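# Slide the pillow fully into its pillowcase on the table

## Task

Get the whole pillow inside the pillowcase so the case's open end extends well beyond the pillow, with both items resting on the table (a small overhang past the table edge is acceptable), then release everything and pull the grippers away.

## Robot and tools

Robot: two arms, left_arm and right_arm, each with a two-finger parallel gripper and a wrist camera. A third camera, cam_high, sits on a stand behind the arms. Camera names: cam_high, cam_left_wrist, cam_right_wrist, all 672x504 pixels.

Scene frame: the origin is at table-top height, halfway between the two arms' nominal bases. +x points out over the table, +z points up, and left_arm is on the +y side. Arm names do not match image left and right. Calibrated bases: left_arm at (+0.041, +0.281, 0) m, right_arm at (+0.014, -0.308, 0) m, both almost unrotated about z.

Gripper axes: the fingers extend along the gripper's +z, and they open and close along its y. end_effector_position is the point between the finger pads, just behind the fingertips.

execute_actions(actions, cameras). actions is a list of actions run one after another. Each action is a table of up to 15 rows; each row is one control step of 1/30 s. With fewer than 15 rows, the final row is held for the remaining steps. Every row is a single list of 14 numbers covering both arms, always all 14 even if one arm stays still: left_arm dx, dy, dz, rx, ry, rz, opening, then right_arm dx, dy, dz, rx, ry, rz, opening. All numbers lie in [-1, 1].

The first six numbers per arm are an offset, not a pose. They are measured along that arm's current Hand target axes (its own frame, not the scene frame) and counted from the Hand target held when the action began. Every row in an action refers back to that same starting target, not to the preceding row. A new action or call starts from wherever the Hand target then is, so sending the same offset twice moves twice as far. Scale: 1.0 equals 0.6 m for dx, dy, dz and 180 degrees for rotation; rx, ry, rz form one rotation vector. All zeros re-requests the current target.

The opening number is absolute: +1 fully open (about 87 mm between pads), 0 roughly 31 to 49 mm, -0.5 about 8 to 21 mm, -1 shut. It is a command, so to keep a gripper unchanged resend its present value; a 0 would close it partway.

cameras: list of names, ["all"] for every camera, [] for none. If omitted or null, an empty actions list returns all images and a non-empty one returns none. An unknown name invalidates the call. Send actions: [] to just look and get the full status.

Results give each gripper's end_effector_position (m) and end_effector_quat_wxyz in the scene frame, joint positions and velocities (velocities may be omitted or marked within noise when still), joint torques, grip_measured, Hand target, and Tool commands. Hand target is your last commanded pose after clipping and is the base for the next offsets. The controller clips orientation to within 40 degrees of the measured one per step. Grippers often stop short of or below the target, and may tilt, especially at long reach; waiting does not fix this, so check the reported position and orientation and send the remaining distance as a new offset. Small moves may fail or go sideways. To stop pushing into something, command the target back beyond the gripper. grip_measured uses the same scale as opening; to hold an item, command about 0.04 below the reading at first contact. Readings may be off by a few centimetres.

zoom_image(camera, region): enlarged view of part of a camera's most recent image. region is [x0, y0, x1, y1] in pixels, origin top-left, at most 504 by 504. Only cameras in the latest returned images can be zoomed.

read_manual(section): returns licence text only ("licences"); it does not help with control.

finished_scene(scene): give the current scene number to end it; cannot be undone. Call it only once the pillow is in the case and the arms have let go and moved away.

Timing: the robot holds your last command while you think, and calls return when motion stops. Long holds, stretched arms and pushing against unreachable targets heat motors; at 75 °C a MOTOR HOT line appears, at 90 °C the arm folds and goes idle, at 100 °C it collapses. Rest arms when possible.

Avoid: knocking the pillow or case off the table, releasing items while they move, fast or hard collisions with the table or fixed objects, heavy pushes, and any contact between the two arms, grippers or wrist cameras (never close one gripper on the other's fingers). The clearance check will not stop gripper-to-gripper contact. Move smoothly, with modest steps, and verify with images.

Each tool is called after "Request:" by a JSON object that holds its "api" and its "payload".

## Session

Request:
{"api": "execute_actions", "payload": {"actions": []}}

Scene clock: 0.00 s.
left_arm: end_effector_position=(+0.3305, +0.2559, +0.2587) grip_measured=+1.000 end_effector_quat_wxyz=(+0.595, +0.107, +0.783, -0.150) | right_arm: end_effector_position=(+0.2688, -0.3294, +0.1728) grip_measured=+1.000 end_effector_quat_wxyz=(+0.643, +0.010, +0.764, -0.055)
Joint positions: left_arm=[0.315 0.787 0.805 -0.33 0.625 0.075 1] | right_arm=[-0.017 0.334 0.316 -0.151 0.075 -0.059 1]
Joint velocities: within noise
Joint torques (N m): no reading
Heat: left arm: 37 °C; right arm: 38 °C.
Hand target: left_arm +0.3306, +0.2559, +0.2620; +0.597, +0.108, +0.781, -0.149 | right_arm +0.2699, -0.3295, +0.1801; +0.650, +0.011, +0.758, -0.055
Tool commands: left_gripper/opening=+1.0 right_gripper/opening=+1.0

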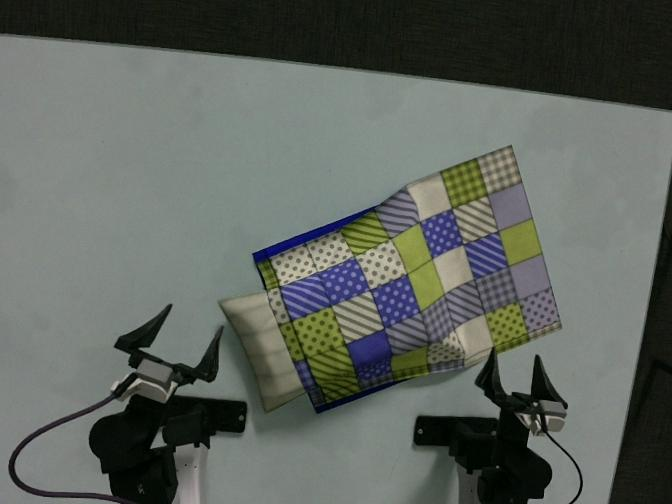

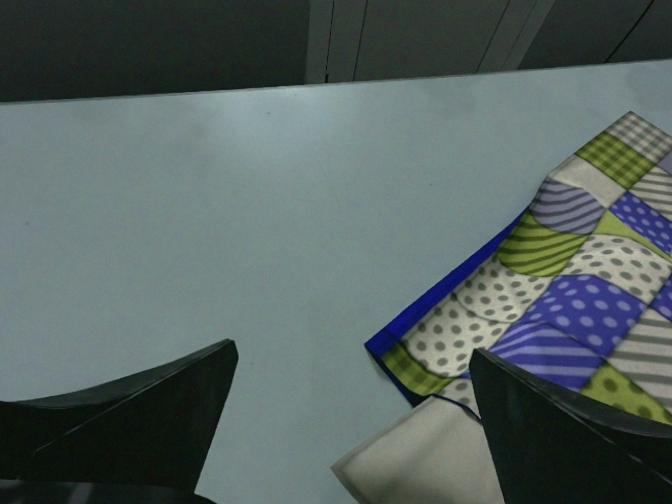

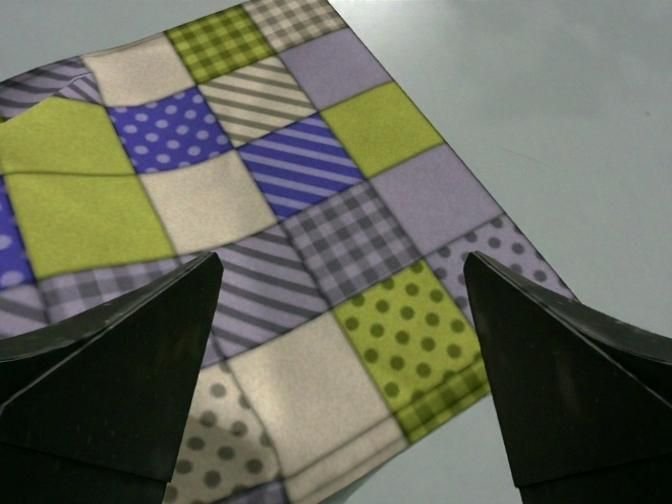

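Request:
{"api": "zoom_image", "payload": {"camera": "cam_high", "region": [200, 130, 580, 430]}}

Request:
{"api": "zoom_image", "payload": {"camera": "cam_left_wrist", "region": [300, 100, 672, 504]}}

Scaled by 1.326 from the camera's image (finer frame: 960x720).

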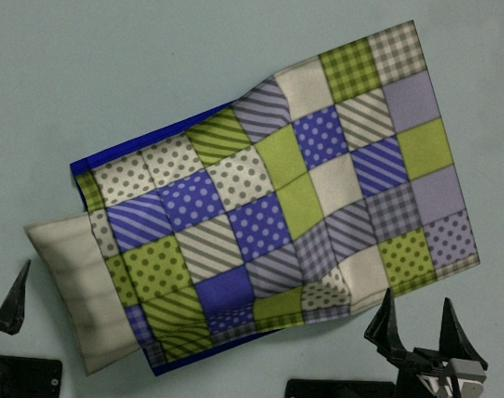

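Scaled by 1.248 from the camera's image (finer frame: 960x720).

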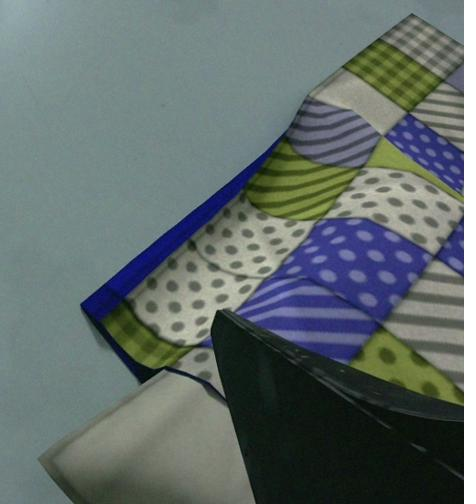

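Request:
{"api": "execute_actions", "payload": {"actions": [[[0.03,-0.015,-0.027,0.009,0.015,0.01,1,-0.008,0.043,-0.026,-0.027,0.008,-0.02,1],[0.06,-0.03,-0.054,0.018,0.031,0.02,1,-0.015,0.086,-0.052,-0.055,0.017,-0.039,1],[0.09,-0.044,-0.082,0.026,0.046,0.03,1,-0.023,0.129,-0.079,-0.082,0.025,-0.059,1],[0.12,-0.059,-0.109,0.035,0.061,0.0405,1,-0.03,0.173,-0.105,-0.1095,0.0335,-0.0785,1]],[[0,0,0,0.018,0.031,0.02,1,0,0,0,-0.055,0.017,-0.039,1],[0,0,0,0.0351,0.0613,0.0405,1,0,0,0,-0.1095,0.0335,-0.0785,1]],[[0,0,0,0.018,0.031,0.02,1,0,0,0,-0.055,0.017,-0.039,1],[0,0,0,0.0351,0.0613,0.0405,1,0,0,0,-0.1095,0.0335,-0.0785,1]],[[0,0,0,0.018,0.031,0.02,1,0,0,0,-0.055,0.017,-0.039,1],[0,0,0,0.0351,0.0613,0.0405,1,0,0,0,-0.1095,0.0335,-0.0785,1]],[[0,0,0,0.018,0.031,0.02,1,0,0,0,-0.055,0.017,-0.039,1],[0,0,0,0.0351,0.0613,0.0405,1,0,0,0,-0.1095,0.0335,-0.0785,1]]], "cameras": ["all"]}}

Scene clock: 242.37 s.
left_arm: end_effector_position=(+0.2383, +0.2448, +0.2072) grip_measured=+1.000 end_effector_quat_wxyz=(+0.144, +0.533, +0.828, -0.102) | right_arm: end_effector_position=(+0.2171, -0.2191, +0.1939) grip_measured=+1.000 end_effector_quat_wxyz=(-0.158, +0.804, -0.557, -0.136)
Joint positions: left_arm=[-0.03 1.281 1.417 -1.544 0.316 1.039 1] | right_arm=[0.271 1.329 1.389 -1.56 -0.414 -1.65 1]
Joint torques (N m): left_arm=[-0.27 -2.73 9.48 0.56 0.11 0.07] | right_arm=[0.51 -2.8 8.91 0.35 -0.1 0.05]
Heat: left arm: 44 °C; right arm: 47 °C.
Hand target: left_arm +0.2404, +0.2458, +0.2121; +0.145, +0.538, +0.825, -0.094 | right_arm +0.2199, -0.2192, +0.2001; -0.118, +0.818, -0.533, -0.181
Off the commanded pose: left_arm 0.005 m, 1 deg | right_arm 0.007 m, 8 deg.
joint sent to its limit (right arm) — joint 4 (wrist pitch), lower limit. The joint targets are off in orientation, not in position.

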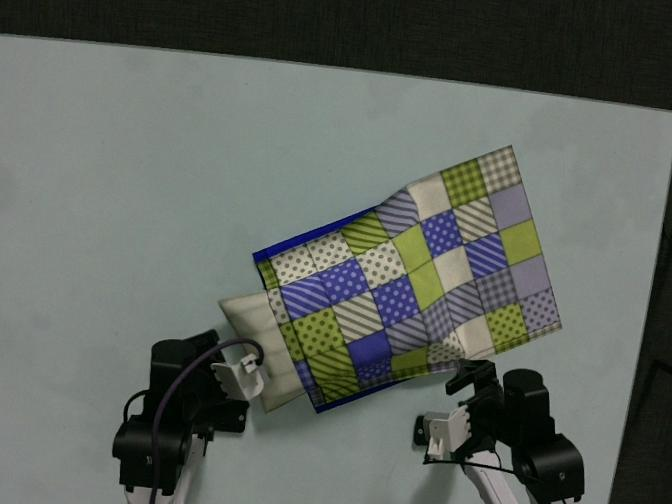

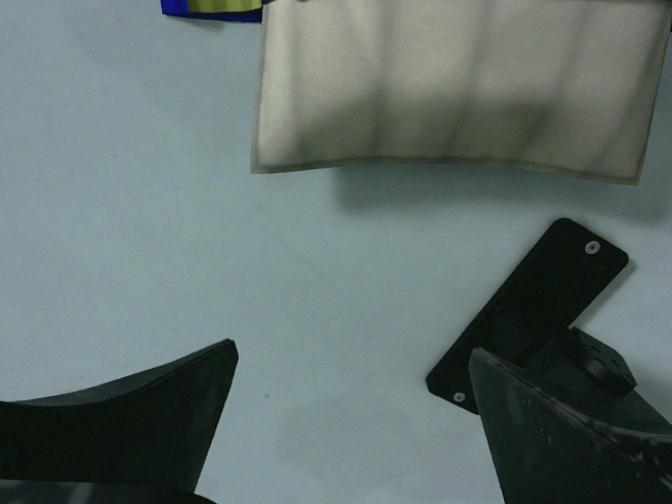

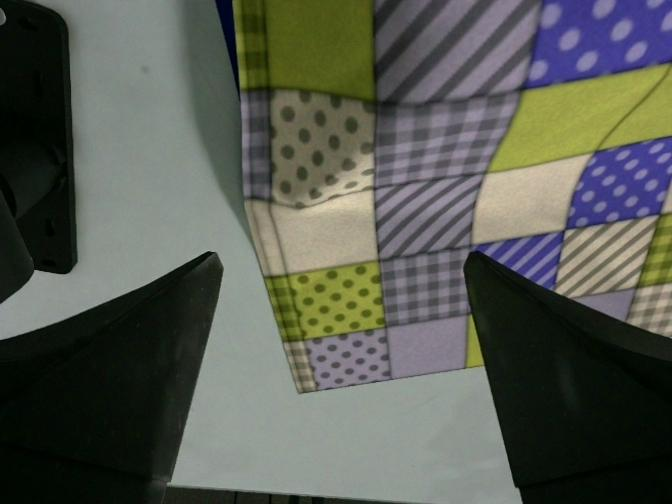

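Request:
{"api": "execute_actions", "payload": {"actions": [[[0.02,-0.034,0.033,0,0,0,1,-0.057,0.012,0.048,0,0,0,1],[0.041,-0.068,0.067,0,0,0,1,-0.114,0.025,0.096,0,0,0,1]],[[0.02,-0.034,0.033,0,0,0,1,-0.057,0.012,0.048,0,0,0,1],[0.041,-0.068,0.067,0,0,0,1,-0.114,0.025,0.096,0,0,0,1]],[[0.027,0,0.074,0,0,0,1,-0.057,0.012,0.048,0,0,0,1],[0.054,0,0.149,0,0,0,1,-0.114,0.025,0.096,0,0,0,1]]], "cameras": ["all"]}}

Scene clock: 272.97 s.
left_arm: end_effector_position=(+0.1536, +0.2298, +0.1154) grip_measured=+1.000 end_effector_quat_wxyz=(+0.140, +0.543, +0.821, -0.105) | right_arm: end_effector_position=(+0.0718, -0.0093, +0.1250) grip_measured=+1.000 end_effector_quat_wxyz=(-0.104, +0.820, -0.533, -0.182)
Joint positions: left_arm=[-0.225 0.868 0.835 -1.329 0.285 0.866 1] | right_arm=[1.306 1.512 1.254 -0.995 -0.282 -0.645 1]
Joint torques (N m): left_arm=[0.18 0.31 9.94 0.67 0.2 0.01] | right_arm=[0.24 -4.53 9.39 0.96 0.01 0.26]
Heat: left arm: 44 °C; right arm: 46 °C.
Hand target: left_arm +0.1560, +0.2290, +0.1214; +0.145, +0.544, +0.820, -0.104 (last step not sent: back at the drive's target) | right_arm +0.0743, -0.0003, +0.1300; -0.118, +0.818, -0.534, -0.181
Off the commanded pose: left_arm 0.091 m, 2 deg | right_arm 0.010 m, 2 deg.
pose unreachable (left arm): on one or more control steps of this call, first in action 2 (counted from 0), this arm could not follow its commanded pose, so it was not sent that pose on those steps. It may still have moved: this result reports where it is.
cause: moving toward the commanded pose would bring two parts of the arm too close to each other (its shoulder (the part past joint 1) and its fingers, with joints 2 (shoulder) to 6 (wrist roll) between them, 41 mm apart when it was first held).

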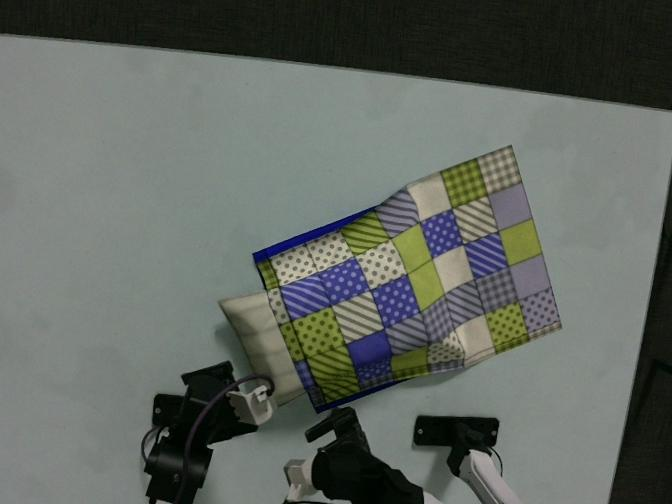

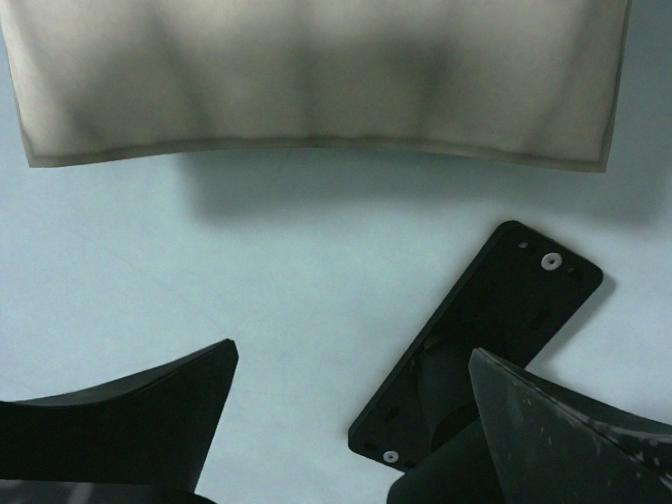

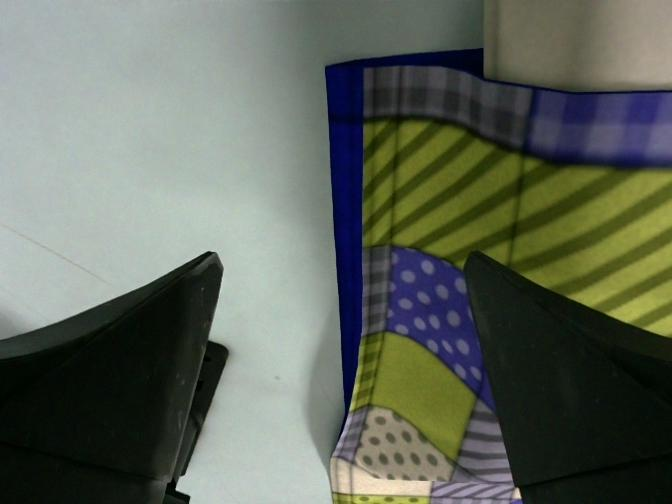

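Request:
{"api": "execute_actions", "payload": {"actions": [[[-0.04,0.003,0.027,0,0,0,1,0.012,-0.005,0.027,0,0,0,0.5],[-0.08,0.006,0.054,0,0,0,1,0.024,-0.01,0.053,0,0,0,0.3],[-0.12,0.009,0.082,0,0,0,1,0.036,-0.016,0.08,0,0,0,0.3]],[[0.019,0,0.051,0,0,0,1,0.018,-0.008,0.04,0,0,0,0.3],[0.037,0,0.102,0,0,0,1,0.035,-0.015,0.08,0,0,0,0.3]]], "cameras": ["all"]}}

Scene clock: 297.30 s.
left_arm: end_effector_position=(+0.1911, +0.1524, +0.0398) grip_measured=+1.000 end_effector_quat_wxyz=(+0.143, +0.545, +0.819, -0.109) | right_arm: end_effector_position=(+0.0880, +0.0048, +0.0256) grip_measured=+0.300 end_effector_quat_wxyz=(-0.111, +0.817, -0.537, -0.179)
Joint positions: left_arm=[-0.582 1.156 0.652 -0.765 0.203 0.513 1] | right_arm=[1.271 1.655 0.991 -0.584 -0.281 -0.667 0.65]
Joint torques (N m): left_arm=[-0.25 -1.94 6.53 1.16 0.01 -0.07] | right_arm=[-0.64 -5.93 7.17 1.02 -0.18 0.04]
Heat: left arm: 43 °C; right arm: 47 °C.
Hand target: left_arm +0.1929, +0.1520, +0.0353; +0.144, +0.544, +0.820, -0.104 | right_arm +0.0906, +0.0089, +0.0250; -0.118, +0.818, -0.533, -0.181
Off the commanded pose: left_arm 0.005 m, 1 deg | right_arm 0.005 m, 1 deg.

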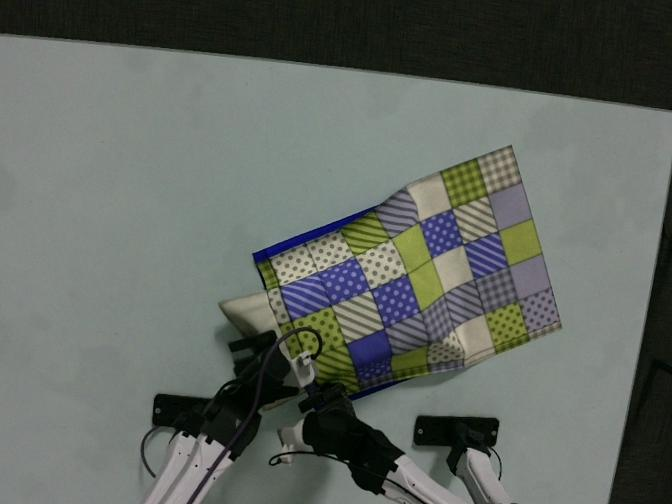

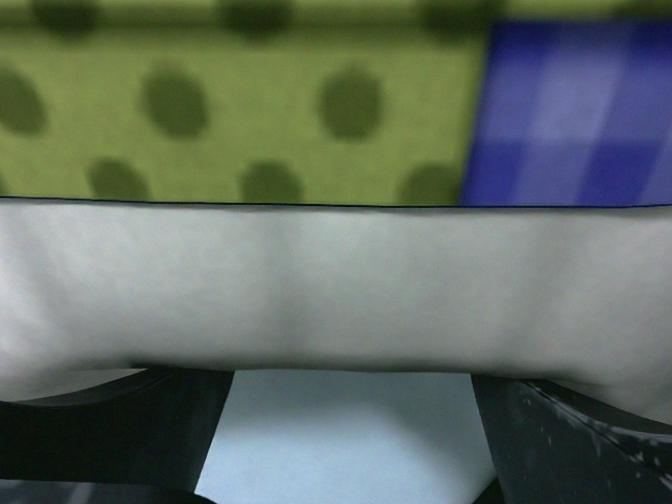

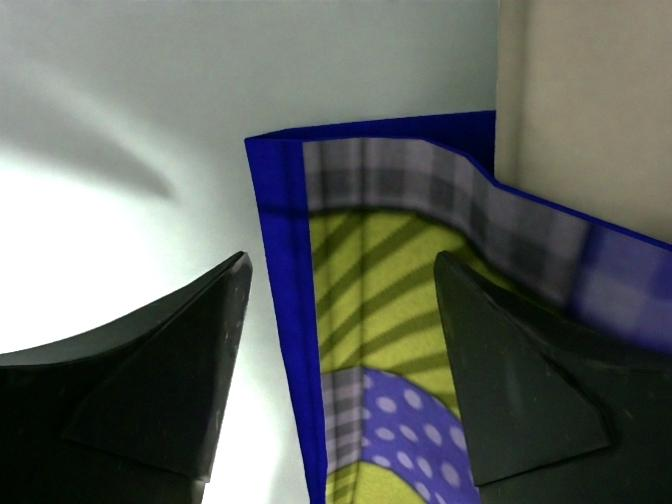

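Request:
{"api": "execute_actions", "payload": {"actions": [[[0.007,0,0.019,0,0,0,1,0.007,0,0.016,0,0,0,0.3],[0.0137,0,0.0376,0,0,0,1,0.0145,0,0.032,0,0,0,0.3]],[[0,0,0,0,0,0,0.75,0,0,0,0,0,0,0.1],[0,0,0,0,0,0,0.5,0,0,0,0,0,0,-0.1],[0,0,0,0,0,0,0.25,0,0,0,0,0,0,-0.3],[0,0,0,0,0,0,0,0,0,0,0,0,0,-0.5]],[[0,0,0,0,0,0,-0.25,0,0,0,0,0,0,-0.65],[0,0,0,0,0,0,-0.5,0,0,0,0,0,0,-0.8],[0,0,0,0,0,0,-0.6,0,0,0,0,0,0,-0.95]]], "cameras": ["all"]}}

Scene clock: 311.57 s.
left_arm: end_effector_position=(+0.2040, +0.1453, +0.0214) grip_measured=-0.597 end_effector_quat_wxyz=(+0.171, +0.542, +0.816, -0.105) | right_arm: end_effector_position=(+0.0906, +0.0122, +0.0108) grip_measured=-0.946 end_effector_quat_wxyz=(-0.125, +0.816, -0.534, -0.183)
Joint positions: left_arm=[-0.582 1.191 0.585 -0.606 0.191 0.507 0.202] | right_arm=[1.27 1.686 0.954 -0.486 -0.282 -0.669 0.027]
Joint torques (N m): left_arm=[-0.4 -1.42 5.49 0.91 0.11 -0.02] | right_arm=[-0.13 -5.39 5.71 0.97 -0.13 0.07]
Heat: left arm: 41 °C; right arm: 46 °C.
Hand target: left_arm +0.1928, +0.1516, +0.0114; +0.145, +0.544, +0.820, -0.104 | right_arm +0.0904, +0.0090, +0.0038; -0.118, +0.818, -0.533, -0.181
Off the commanded pose: left_arm 0.016 m, 3 deg | right_arm 0.008 m, 1 deg.

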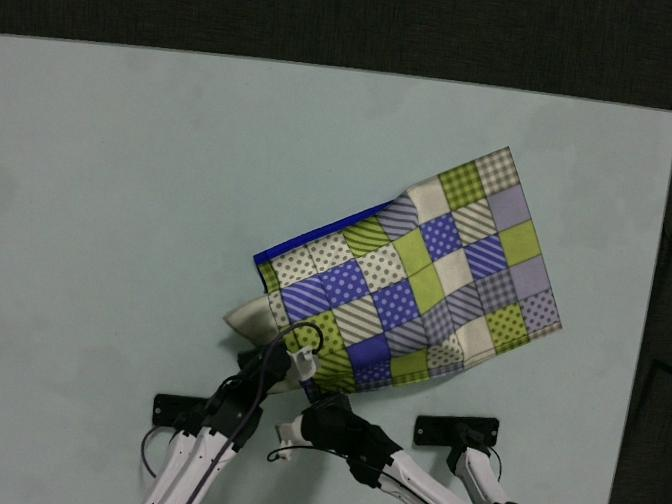

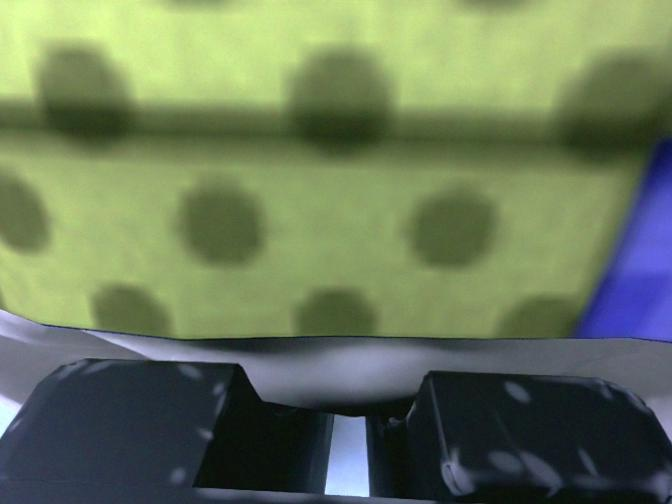

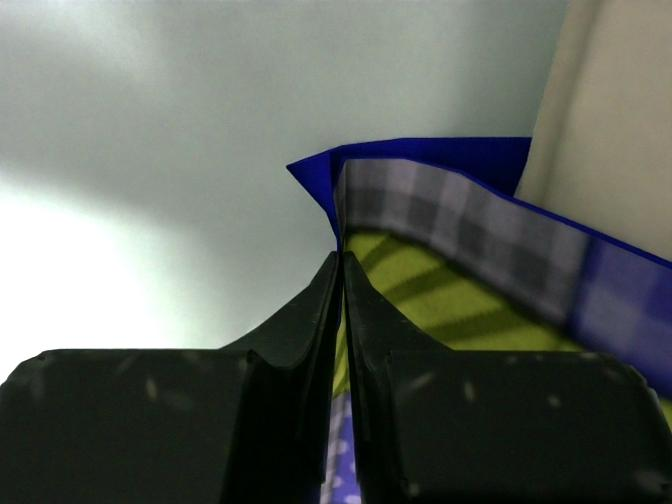

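Request:
{"api": "execute_actions", "payload": {"actions": [[[0,0,0,0,0,0,-0.8,0,0,0,0,0,0,-1],[0,0,0,0,0,0,-1,0,0,0,0,0,0,-1]]], "cameras": ["cam_left_wrist"]}}

Request:
{"api": "zoom_image", "payload": {"camera": "cam_left_wrist", "region": [150, 260, 550, 504]}}

Scene clock: 317.93 s.
left_arm: end_effector_position=(+0.2047, +0.1446, +0.0216) grip_measured=-0.680 end_effector_quat_wxyz=(+0.173, +0.542, +0.815, -0.105) | right_arm: end_effector_position=(+0.0906, +0.0122, +0.0108) grip_measured=-0.963 end_effector_quat_wxyz=(-0.125, +0.816, -0.534, -0.183)
Joint positions: left_arm=[-0.582 1.191 0.585 -0.602 0.192 0.507 0.16] | right_arm=[1.27 1.686 0.954 -0.486 -0.283 -0.669 0.018]
Joint torques (N m): left_arm=[-0.42 -1.4 5.53 0.87 0.09 -0.02] | right_arm=[-0.27 -5.19 5.64 0.98 -0.14 0.04]
Heat: left arm: 40 °C; right arm: 45 °C.
Hand target: left_arm +0.1927, +0.1517, +0.0114; +0.145, +0.544, +0.820, -0.104 | right_arm +0.0903, +0.0090, +0.0038; -0.118, +0.818, -0.533, -0.181
Off the commanded pose: left_arm 0.017 m, 3 deg | right_arm 0.008 m, 1 deg.

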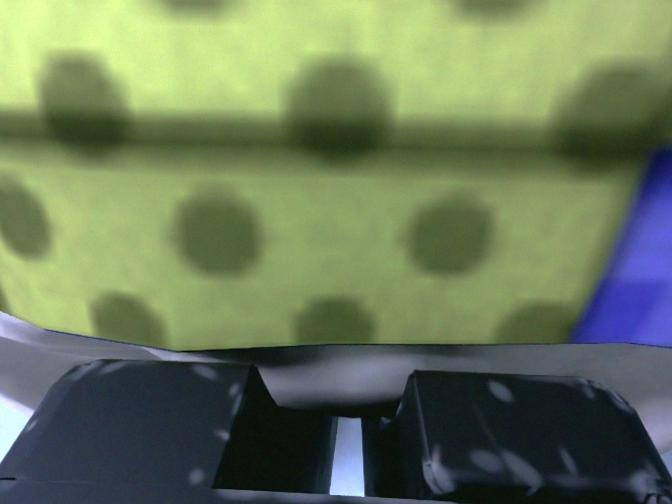

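Scaled by 1.260 from the camera's image (finer frame: 960x720).

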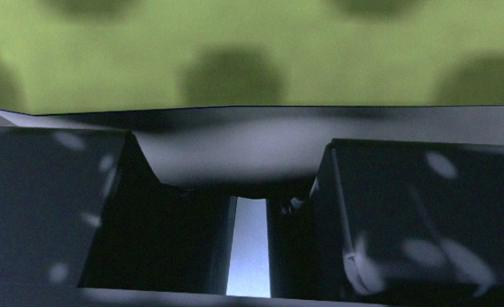

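Request:
{"api": "execute_actions", "payload": {"actions": [[[-0.018,0,0,0,-0.028,0,-1,0,0,0,0,0,0,-1],[-0.036,0,-0.001,0,-0.0556,0,-1,0,0,0,0,0,0,-1]],[[-0.018,0,0.01,0,-0.022,0,-1,0,0,0,0,0,0,-1],[-0.036,0,0.021,0,-0.0444,0,-1,0,0,0,0,0,0,-1]],[[-0.02,0,0.015,0,-0.02,0,-1,0,0,0,0,0,0,-1],[-0.039,0,0.031,0,-0.039,0,-1,0,0,0,0,0,0,-1]],[[-0.018,0,0.018,0,0,0,-1,0,0,0,0,0,0,-1],[-0.035,0,0.035,0,0,0,-1,0,0,0,0,0,0,-1]]], "cameras": ["all"]}}

Scene clock: 338.83 s.
left_arm: end_effector_position=(+0.2352, +0.0533, +0.0264) grip_measured=-0.683 end_effector_quat_wxyz=(+0.333, +0.511, +0.760, -0.226) | right_arm: end_effector_position=(+0.0906, +0.0122, +0.0108) grip_measured=-0.963 end_effector_quat_wxyz=(-0.125, +0.816, -0.534, -0.183)
Joint positions: left_arm=[-0.659 1.272 0.459 0.01 0.347 0.336 0.159] | right_arm=[1.27 1.686 0.954 -0.486 -0.283 -0.669 0.018]
Joint torques (N m): left_arm=[-0.44 -1.65 8.16 1.55 -0.03 -0.09] | right_arm=[-0.4 -5.38 5.71 0.99 -0.13 0.02]
Heat: left arm: 39 °C; right arm: 43 °C.
Hand target: left_arm +0.2332, +0.0552, +0.0198; +0.319, +0.509, +0.769, -0.219 | right_arm +0.0903, +0.0090, +0.0038; -0.118, +0.818, -0.533, -0.181
Off the commanded pose: left_arm 0.007 m, 2 deg | right_arm 0.008 m, 1 deg.

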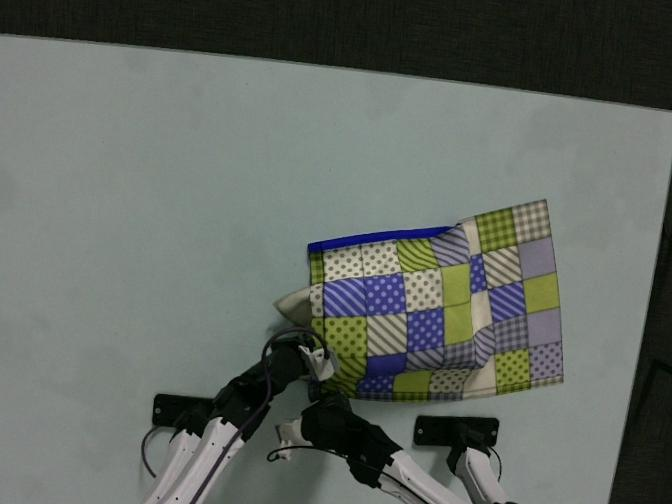

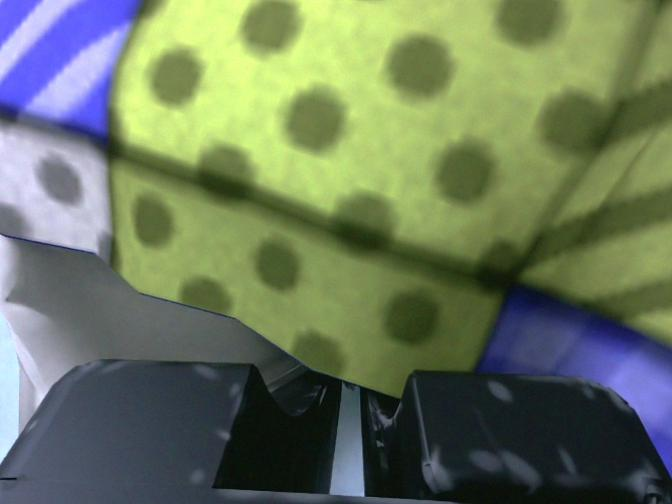

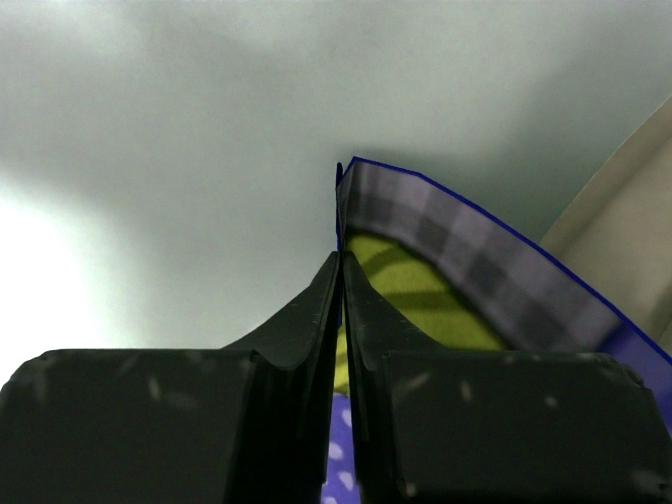

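Request:
{"api": "execute_actions", "payload": {"actions": [[[0,0,0,0,0,0,-0.5,0,0,0,0,0,0,-1],[0,0,0,0,0,0,-0.2,0,0,0,0,0,0,-1],[0,0,0,0,0,0,0.1,0,0,0,0,0,0,-1]],[[0,0,-0.045,0,0,0,0.1,0,0,0,0,0,0,-1],[0,0,-0.09,0,0,0,0.1,0,0,0,0,0,0,-1],[0,0,-0.133,0,0,0,0.1,0,0,0,0,0,0,-1]],[[0,0,-0.067,0,0,0,0.5,0,0,0,0,0,0,-1],[0,0,-0.133,0,0,0,1,0,0,0,0,0,0,-1]],[[-0.047,0.034,0.044,0,0,0,1,0,0,0,0,0,0,-1],[-0.094,0.068,0.088,0,0,0,1,0,0,0,0,0,0,-1],[-0.141,0.103,0.132,0,0,0,1,0,0,0,0,0,0,-1]],[[-0.047,0.034,0.044,0.013,0.043,0.022,1,0,0,0,0,0,0,-1],[-0.094,0.068,0.088,0.026,0.086,0.044,1,0,0,0,0,0,0,-1],[-0.141,0.103,0.132,0.0397,0.1298,0.0664,1,0,0,0,0,0,0,-1]]], "cameras": ["all"]}}

Scene clock: 400.73 s.
left_arm: end_effector_position=(+0.3900, -0.0011, +0.1404) grip_measured=+1.000 end_effector_quat_wxyz=(+0.181, +0.628, +0.745, -0.133) | right_arm: end_effector_position=(+0.0906, +0.0122, +0.0108) grip_measured=-0.963 end_effector_quat_wxyz=(-0.125, +0.816, -0.534, -0.183)
Joint positions: left_arm=[-0.579 2.046 1.954 -1.124 0.287 0.721 1] | right_arm=[1.27 1.686 0.954 -0.486 -0.283 -0.669 0.018]
Joint torques (N m): left_arm=[-0.34 -9.5 10.54 0.96 0.06 0.07] | right_arm=[-0.21 -5.24 5.86 0.94 -0.13 0.09]
Heat: left arm: 40 °C; right arm: 41 °C.
Hand target: left_arm +0.3940, -0.0052, +0.1397; +0.145, +0.638, +0.746, -0.125 | right_arm +0.0903, +0.0090, +0.0038; -0.118, +0.818, -0.533, -0.181
Off the commanded pose: left_arm 0.006 m, 4 deg | right_arm 0.008 m, 1 deg.

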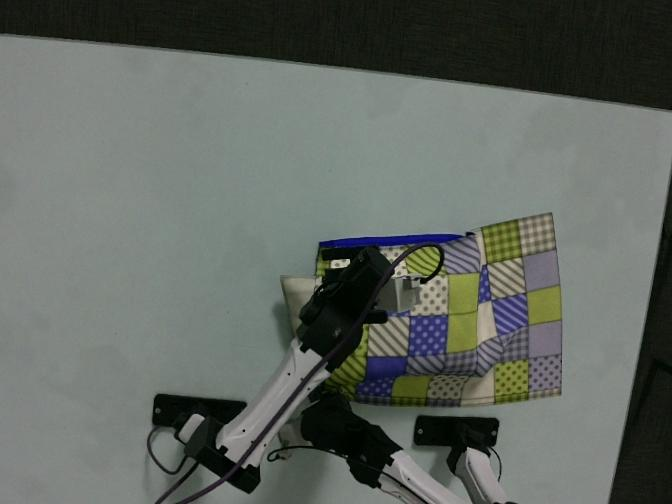

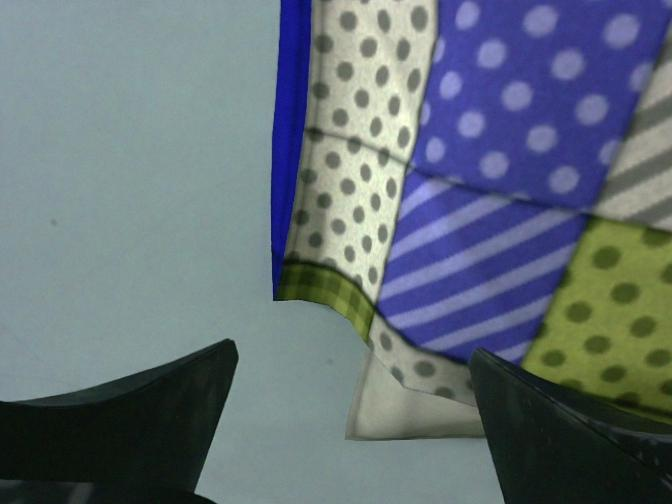

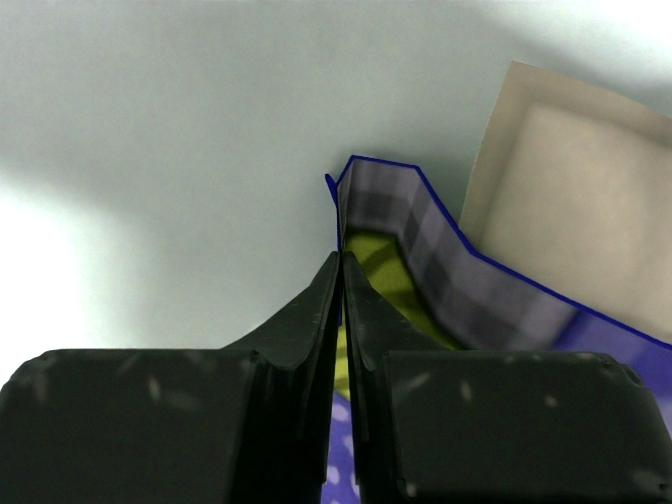

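Request:
{"api": "execute_actions", "payload": {"actions": [[[0.02,0.011,0.044,0,0,0,0.9,0,0,0,0,0,0,-1],[0.039,0.022,0.0875,0,0,0,0.8,0,0,0,0,0,0,-1]],[[0.02,0.011,0.044,0,0,0,0.8,0,0,0,0,0,0,-1],[0.039,0.0215,0.0875,0,0,0,0.8,0,0,0,0,0,0,-1]]], "cameras": ["cam_left_wrist"]}}

Scene clock: 410.60 s.
left_arm: end_effector_position=(+0.4181, +0.0016, +0.0292) grip_measured=+0.800 end_effector_quat_wxyz=(+0.147, +0.636, +0.746, -0.127) | right_arm: end_effector_position=(+0.0906, +0.0122, +0.0108) grip_measured=-0.963 end_effector_quat_wxyz=(-0.125, +0.816, -0.534, -0.183)
Joint positions: left_arm=[-0.544 2.227 1.81 -0.881 0.284 0.78 0.9] | right_arm=[1.27 1.686 0.954 -0.486 -0.283 -0.669 0.018]
Joint torques (N m): left_arm=[0.2 -11.36 7.36 0.95 0.14 0.07] | right_arm=[-0.23 -5.34 5.75 1 -0.09 0.05]
Heat: left arm: 41 °C; right arm: 41 °C.
Hand target: left_arm +0.4192, +0.0026, +0.0248; +0.146, +0.638, +0.746, -0.125 | right_arm +0.0903, +0.0090, +0.0038; -0.118, +0.818, -0.533, -0.181
Off the commanded pose: left_arm 0.004 m, 0 deg | right_arm 0.008 m, 1 deg.

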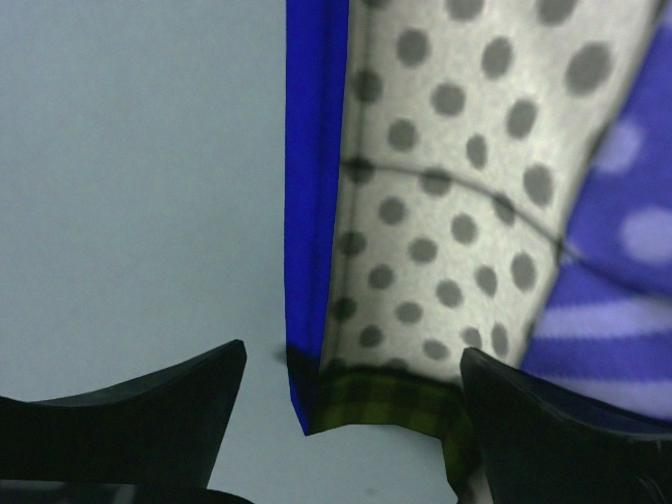

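Request:
{"api": "execute_actions", "payload": {"actions": [[[-0.001,0,0.02,0,0,0,0.8,0,0,0,0,0,0,-1],[-0.0025,0,0.039,0,0,0,0.8,0,0,0,0,0,0,-1]],[[0,0,0,0,0,0,0.6,0,0,0,0,0,0,-1],[0,0,0,0,0,0,0.4,0,0,0,0,0,0,-1],[0,0,0,0,0,0,0.2,0,0,0,0,0,0,-1],[0,0,0,0,0,0,0,0,0,0,0,0,0,-1]],[[0,0,0,0,0,0,-0.25,0,0,0,0,0,0,-1],[0,0,0,0,0,0,-0.5,0,0,0,0,0,0,-1],[0,0,0,0,0,0,-0.75,0,0,0,0,0,0,-1],[0,0,0,0,0,0,-1,0,0,0,0,0,0,-1]]], "cameras": ["all"]}}

Scene clock: 419.77 s.
left_arm: end_effector_position=(+0.4173, -0.0121, +0.0228) grip_measured=-0.820 end_effector_quat_wxyz=(+0.156, +0.637, +0.742, -0.138) | right_arm: end_effector_position=(+0.0906, +0.0124, +0.0108) grip_measured=-0.963 end_effector_quat_wxyz=(-0.125, +0.816, -0.534, -0.184)
Joint positions: left_arm=[-0.56 2.245 1.81 -0.842 0.305 0.765 0.09] | right_arm=[1.27 1.686 0.954 -0.485 -0.283 -0.669 0.018]
Joint torques (N m): left_arm=[0.29 -9.24 6.3 1.19 -0.09 0.05] | right_arm=[-0.17 -5.44 5.81 0.98 -0.19 0.07]
Heat: left arm: 41 °C; right arm: 41 °C.
Hand target: left_arm +0.4208, -0.0074, +0.0037; +0.146, +0.638, +0.746, -0.125 | right_arm +0.0903, +0.0090, +0.0038; -0.118, +0.818, -0.533, -0.181
Off the commanded pose: left_arm 0.020 m, 2 deg | right_arm 0.008 m, 1 deg.

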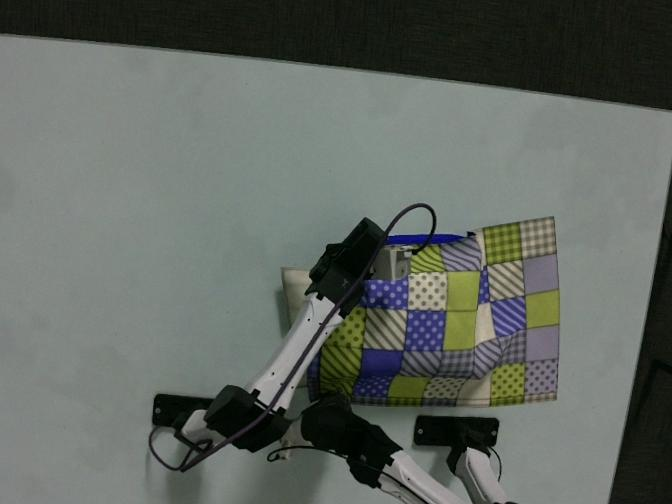

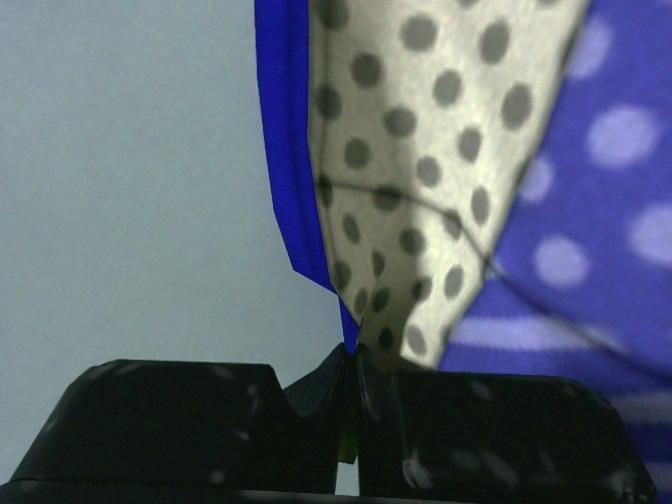

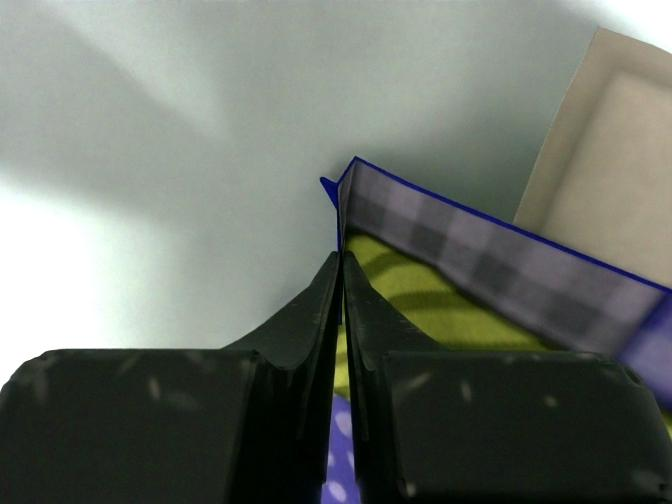

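Request:
{"api": "execute_actions", "payload": {"actions": [[[-0.012,0,-0.031,0,-0.022,0,-1,-0.014,0,-0.03,0,-0.022,0,-1],[-0.025,0,-0.062,0,-0.0444,0,-1,-0.028,0,-0.0605,0,-0.0444,0,-1]],[[-0.016,0,-0.029,0,-0.022,0,-1,-0.018,0,-0.028,0,-0.022,0,-1],[-0.033,0,-0.058,0,-0.0444,0,-1,-0.036,0,-0.056,0,-0.0444,0,-1]],[[-0.02,0,-0.026,0,-0.022,0,-1,-0.022,0,-0.025,0,-0.022,0,-1],[-0.041,0,-0.0525,0,-0.0444,0,-1,-0.044,0,-0.05,0,-0.0444,0,-1]],[[-0.024,0,-0.023,0,-0.022,0,-1,-0.025,0,-0.022,0,-0.022,0,-1],[-0.048,0,-0.046,0,-0.0444,0,-1,-0.05,0,-0.044,0,-0.0444,0,-1]]], "cameras": ["all"]}}

Scene clock: 434.57 s.
left_arm: end_effector_position=(+0.4125, -0.0047, +0.1472) grip_measured=-0.828 end_effector_quat_wxyz=(+0.312, +0.578, +0.692, -0.301) | right_arm: end_effector_position=(+0.0953, +0.0014, +0.1427) grip_measured=-0.964 end_effector_quat_wxyz=(-0.245, +0.742, -0.498, -0.375)
Joint positions: left_arm=[-0.401 1.916 1.632 -0.703 0.724 0.716 0.086] | right_arm=[1.019 1.275 0.93 -0.569 -0.716 -0.693 0.018]
Joint torques (N m): left_arm=[0.65 -12.51 7.84 1.82 0.43 -0.04] | right_arm=[-0.05 -5.57 10.66 1.36 -0.79 0.26]
Heat: left arm: 41 °C; right arm: 41 °C.
Hand target: left_arm +0.4207, -0.0071, +0.1638; +0.345, +0.579, +0.677, -0.296 | right_arm +0.0906, +0.0089, +0.1637; -0.260, +0.736, -0.480, -0.399
Off the commanded pose: left_arm 0.019 m, 4 deg | right_arm 0.023 m, 4 deg.

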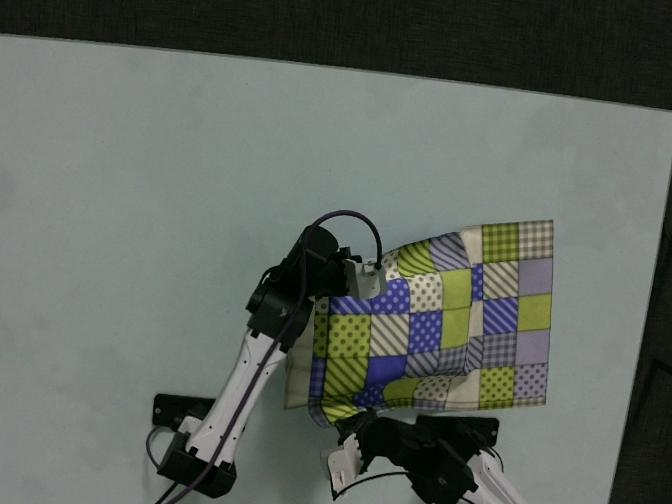

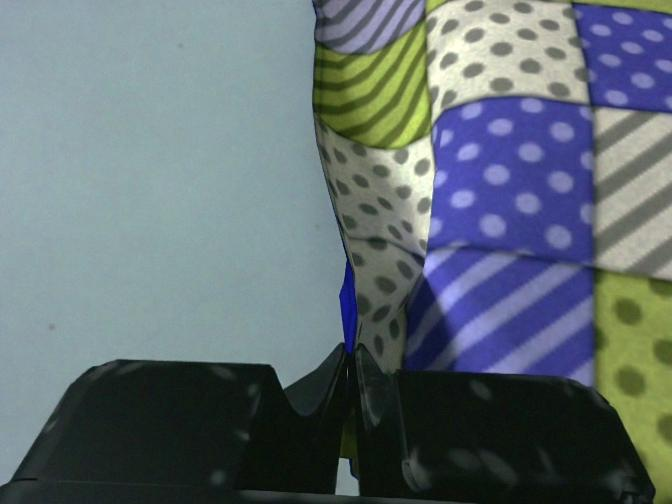

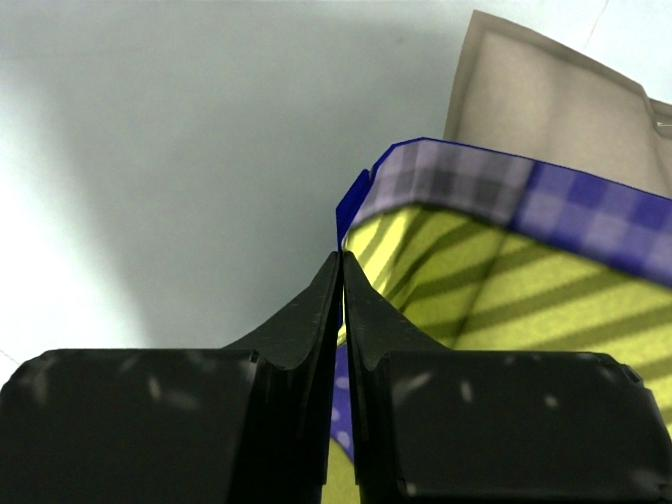

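Request:
{"api": "execute_actions", "payload": {"actions": [[[-0.036,0,-0.014,0,-0.014,0,-1,-0.026,0,-0.028,0,-0.014,0,-1],[-0.0724,0,-0.028,0,-0.0278,0,-1,-0.0529,0,-0.0562,0,-0.0278,0,-1]],[[-0.037,0,-0.011,0,-0.014,0,-1,-0.029,0,-0.026,0,-0.014,0,-1],[-0.0746,0,-0.0215,0,-0.0278,0,-1,-0.0576,0,-0.0514,0,-0.0278,0,-1]],[[-0.038,0,-0.007,0,-0.014,0,-1,-0.031,0,-0.023,0,-0.014,0,-1],[-0.0762,0,-0.0149,0,-0.0278,0,-1,-0.0619,0,-0.0462,0,-0.0278,0,-1]],[[-0.038,0,-0.004,0,-0.014,0,-1,-0.033,0,-0.02,0,-0.014,0,-1],[-0.0772,0,-0.0082,0,-0.0278,0,-1,-0.0657,0,-0.0406,0,-0.0278,0,-1]],[[-0.039,0,-0.001,0,-0.014,0,-1,-0.034,0,-0.017,0,-0.014,0,-1],[-0.0776,0,-0.0015,0,-0.0278,0,-1,-0.0689,0,-0.0347,0,-0.0278,0,-1]]], "cameras": ["all"]}}

Scene clock: 451.77 s.
left_arm: end_effector_position=(+0.4280, -0.0617, +0.3711) grip_measured=-0.828 end_effector_quat_wxyz=(+0.462, +0.495, +0.608, -0.415) | right_arm: end_effector_position=(+0.1179, -0.0403, +0.3752) grip_measured=-0.967 end_effector_quat_wxyz=(-0.354, +0.631, -0.430, -0.539)
Joint positions: left_arm=[-0.417 1.947 2.206 -0.643 0.915 0.262 0.086] | right_arm=[0.605 1.224 1.529 -0.995 -1.306 -0.656 0.017]
Joint torques (N m): left_arm=[-0.09 -9.55 11.33 2.22 0.26 -0.04] | right_arm=[0.03 -2.3 9.76 1.22 -0.77 0.24]
Heat: left arm: 44 °C; right arm: 42 °C.
Hand target: left_arm +0.4299, -0.0660, +0.3889; +0.484, +0.501, +0.586, -0.414 | right_arm +0.1127, -0.0411, +0.3889; -0.358, +0.632, -0.412, -0.549
Off the commanded pose: left_arm 0.018 m, 4 deg | right_arm 0.015 m, 2 deg.

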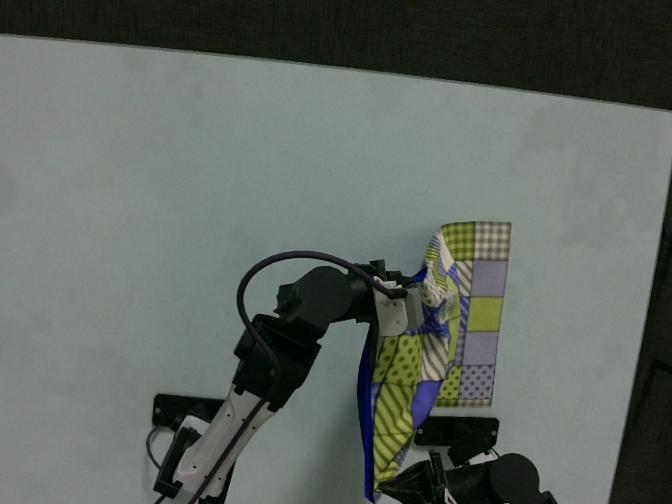

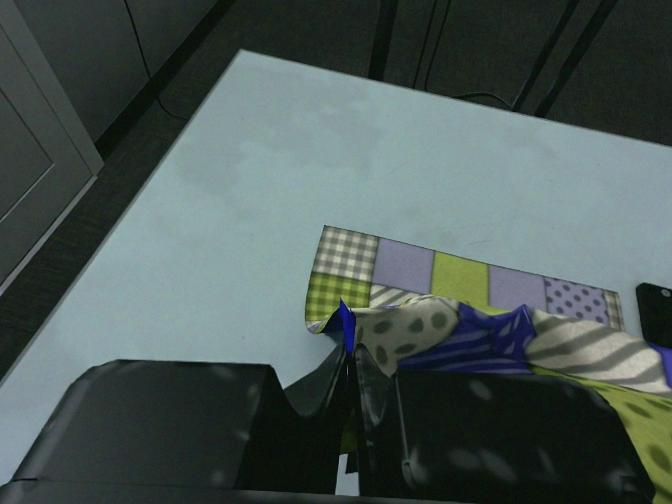

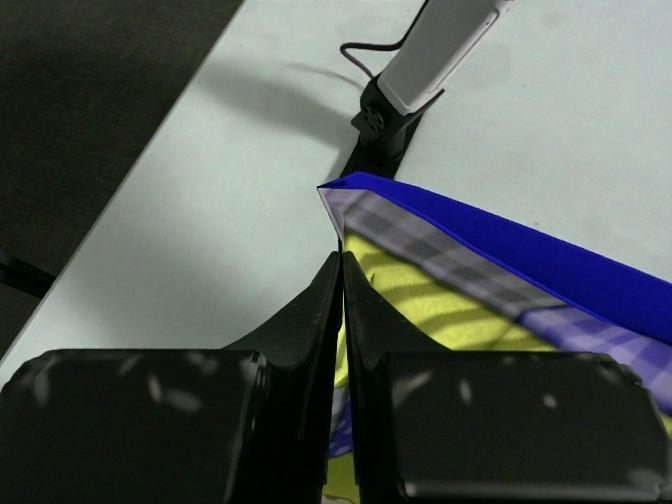

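Request:
{"api": "zoom_image", "payload": {"camera": "cam_high", "region": [340, 200, 560, 504]}}

Request:
{"api": "zoom_image", "payload": {"camera": "cam_right_wrist", "region": [300, 120, 672, 504]}}

Scaled by 1.658 from the camera's image (finer frame: 960x720).

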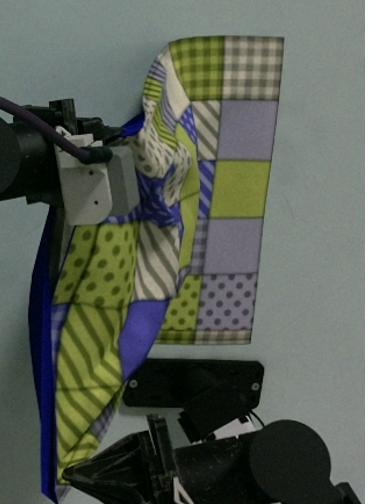

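Scaled by 1.312 from the camera's image (finer frame: 960x720).

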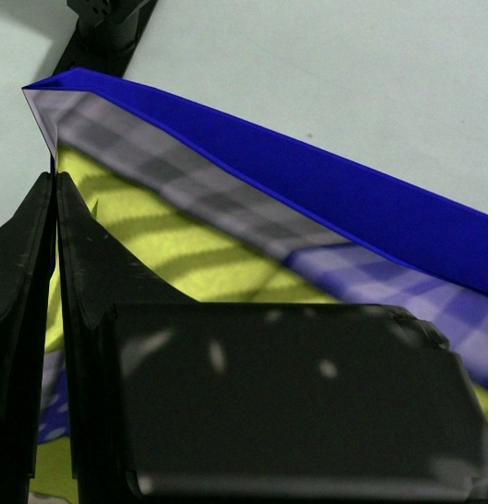

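Request:
{"api": "execute_actions", "payload": {"actions": [[[-0.034,-0.03,-0.001,0,0,0,-1,-0.031,0.0066,-0.02,0.027,0,0.004,-1],[-0.068,-0.061,-0.002,0,0,0,-1,-0.0618,0.0133,-0.0395,0.055,0,0.0077,-1]],[[-0.034,-0.03,-0.001,0,0,0,-1,-0.031,0.004,-0.021,0.027,0,0.004,-1],[-0.068,-0.061,-0.002,0,0,0,-1,-0.0615,0.0078,-0.0413,0.055,0,0.0077,-1]]], "cameras": ["all"]}}

Scene clock: 481.10 s.
left_arm: end_effector_position=(+0.3599, -0.0901, +0.4574) grip_measured=-0.828 end_effector_quat_wxyz=(+0.478, +0.496, +0.592, -0.419) | right_arm: end_effector_position=(+0.1134, -0.0797, +0.4604) grip_measured=-0.967 end_effector_quat_wxyz=(-0.438, +0.552, -0.522, -0.482)
Joint positions: left_arm=[-0.568 2.045 2.745 -0.974 0.781 0.173 0.086] | right_arm=[0.506 1.132 1.82 -1.046 -1.122 -0.305 0.017]
Joint torques (N m): left_arm=[0.17 -9.11 8.69 2.14 0.07 -0.05] | right_arm=[-0.49 0.18 7.46 1.56 -0.09 0.28]
Heat: left arm: 44 °C; right arm: 46 °C.
Hand target: left_arm +0.3597, -0.0901, +0.4695; +0.484, +0.501, +0.586, -0.414 | right_arm +0.1130, -0.0809, +0.4688; -0.448, +0.551, -0.516, -0.479
Off the commanded pose: left_arm 0.012 m, 1 deg | right_arm 0.008 m, 1 deg.

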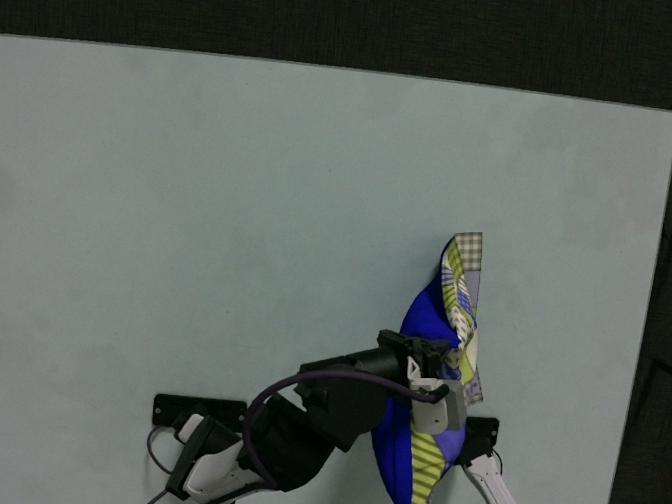

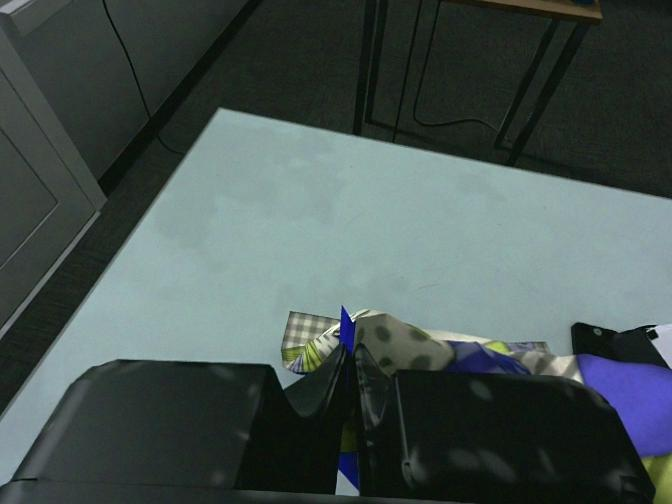

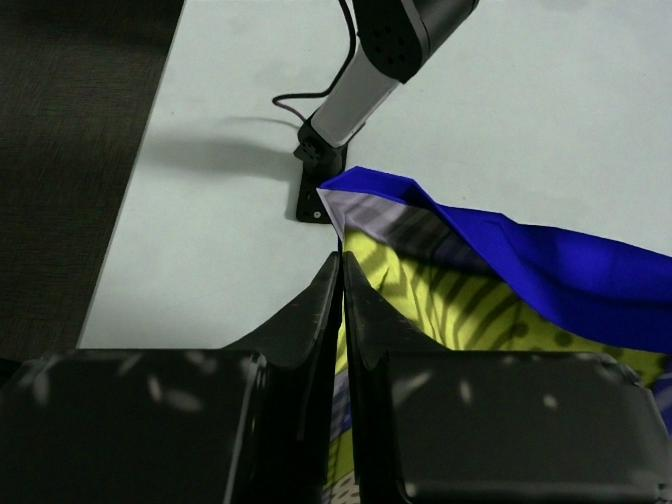

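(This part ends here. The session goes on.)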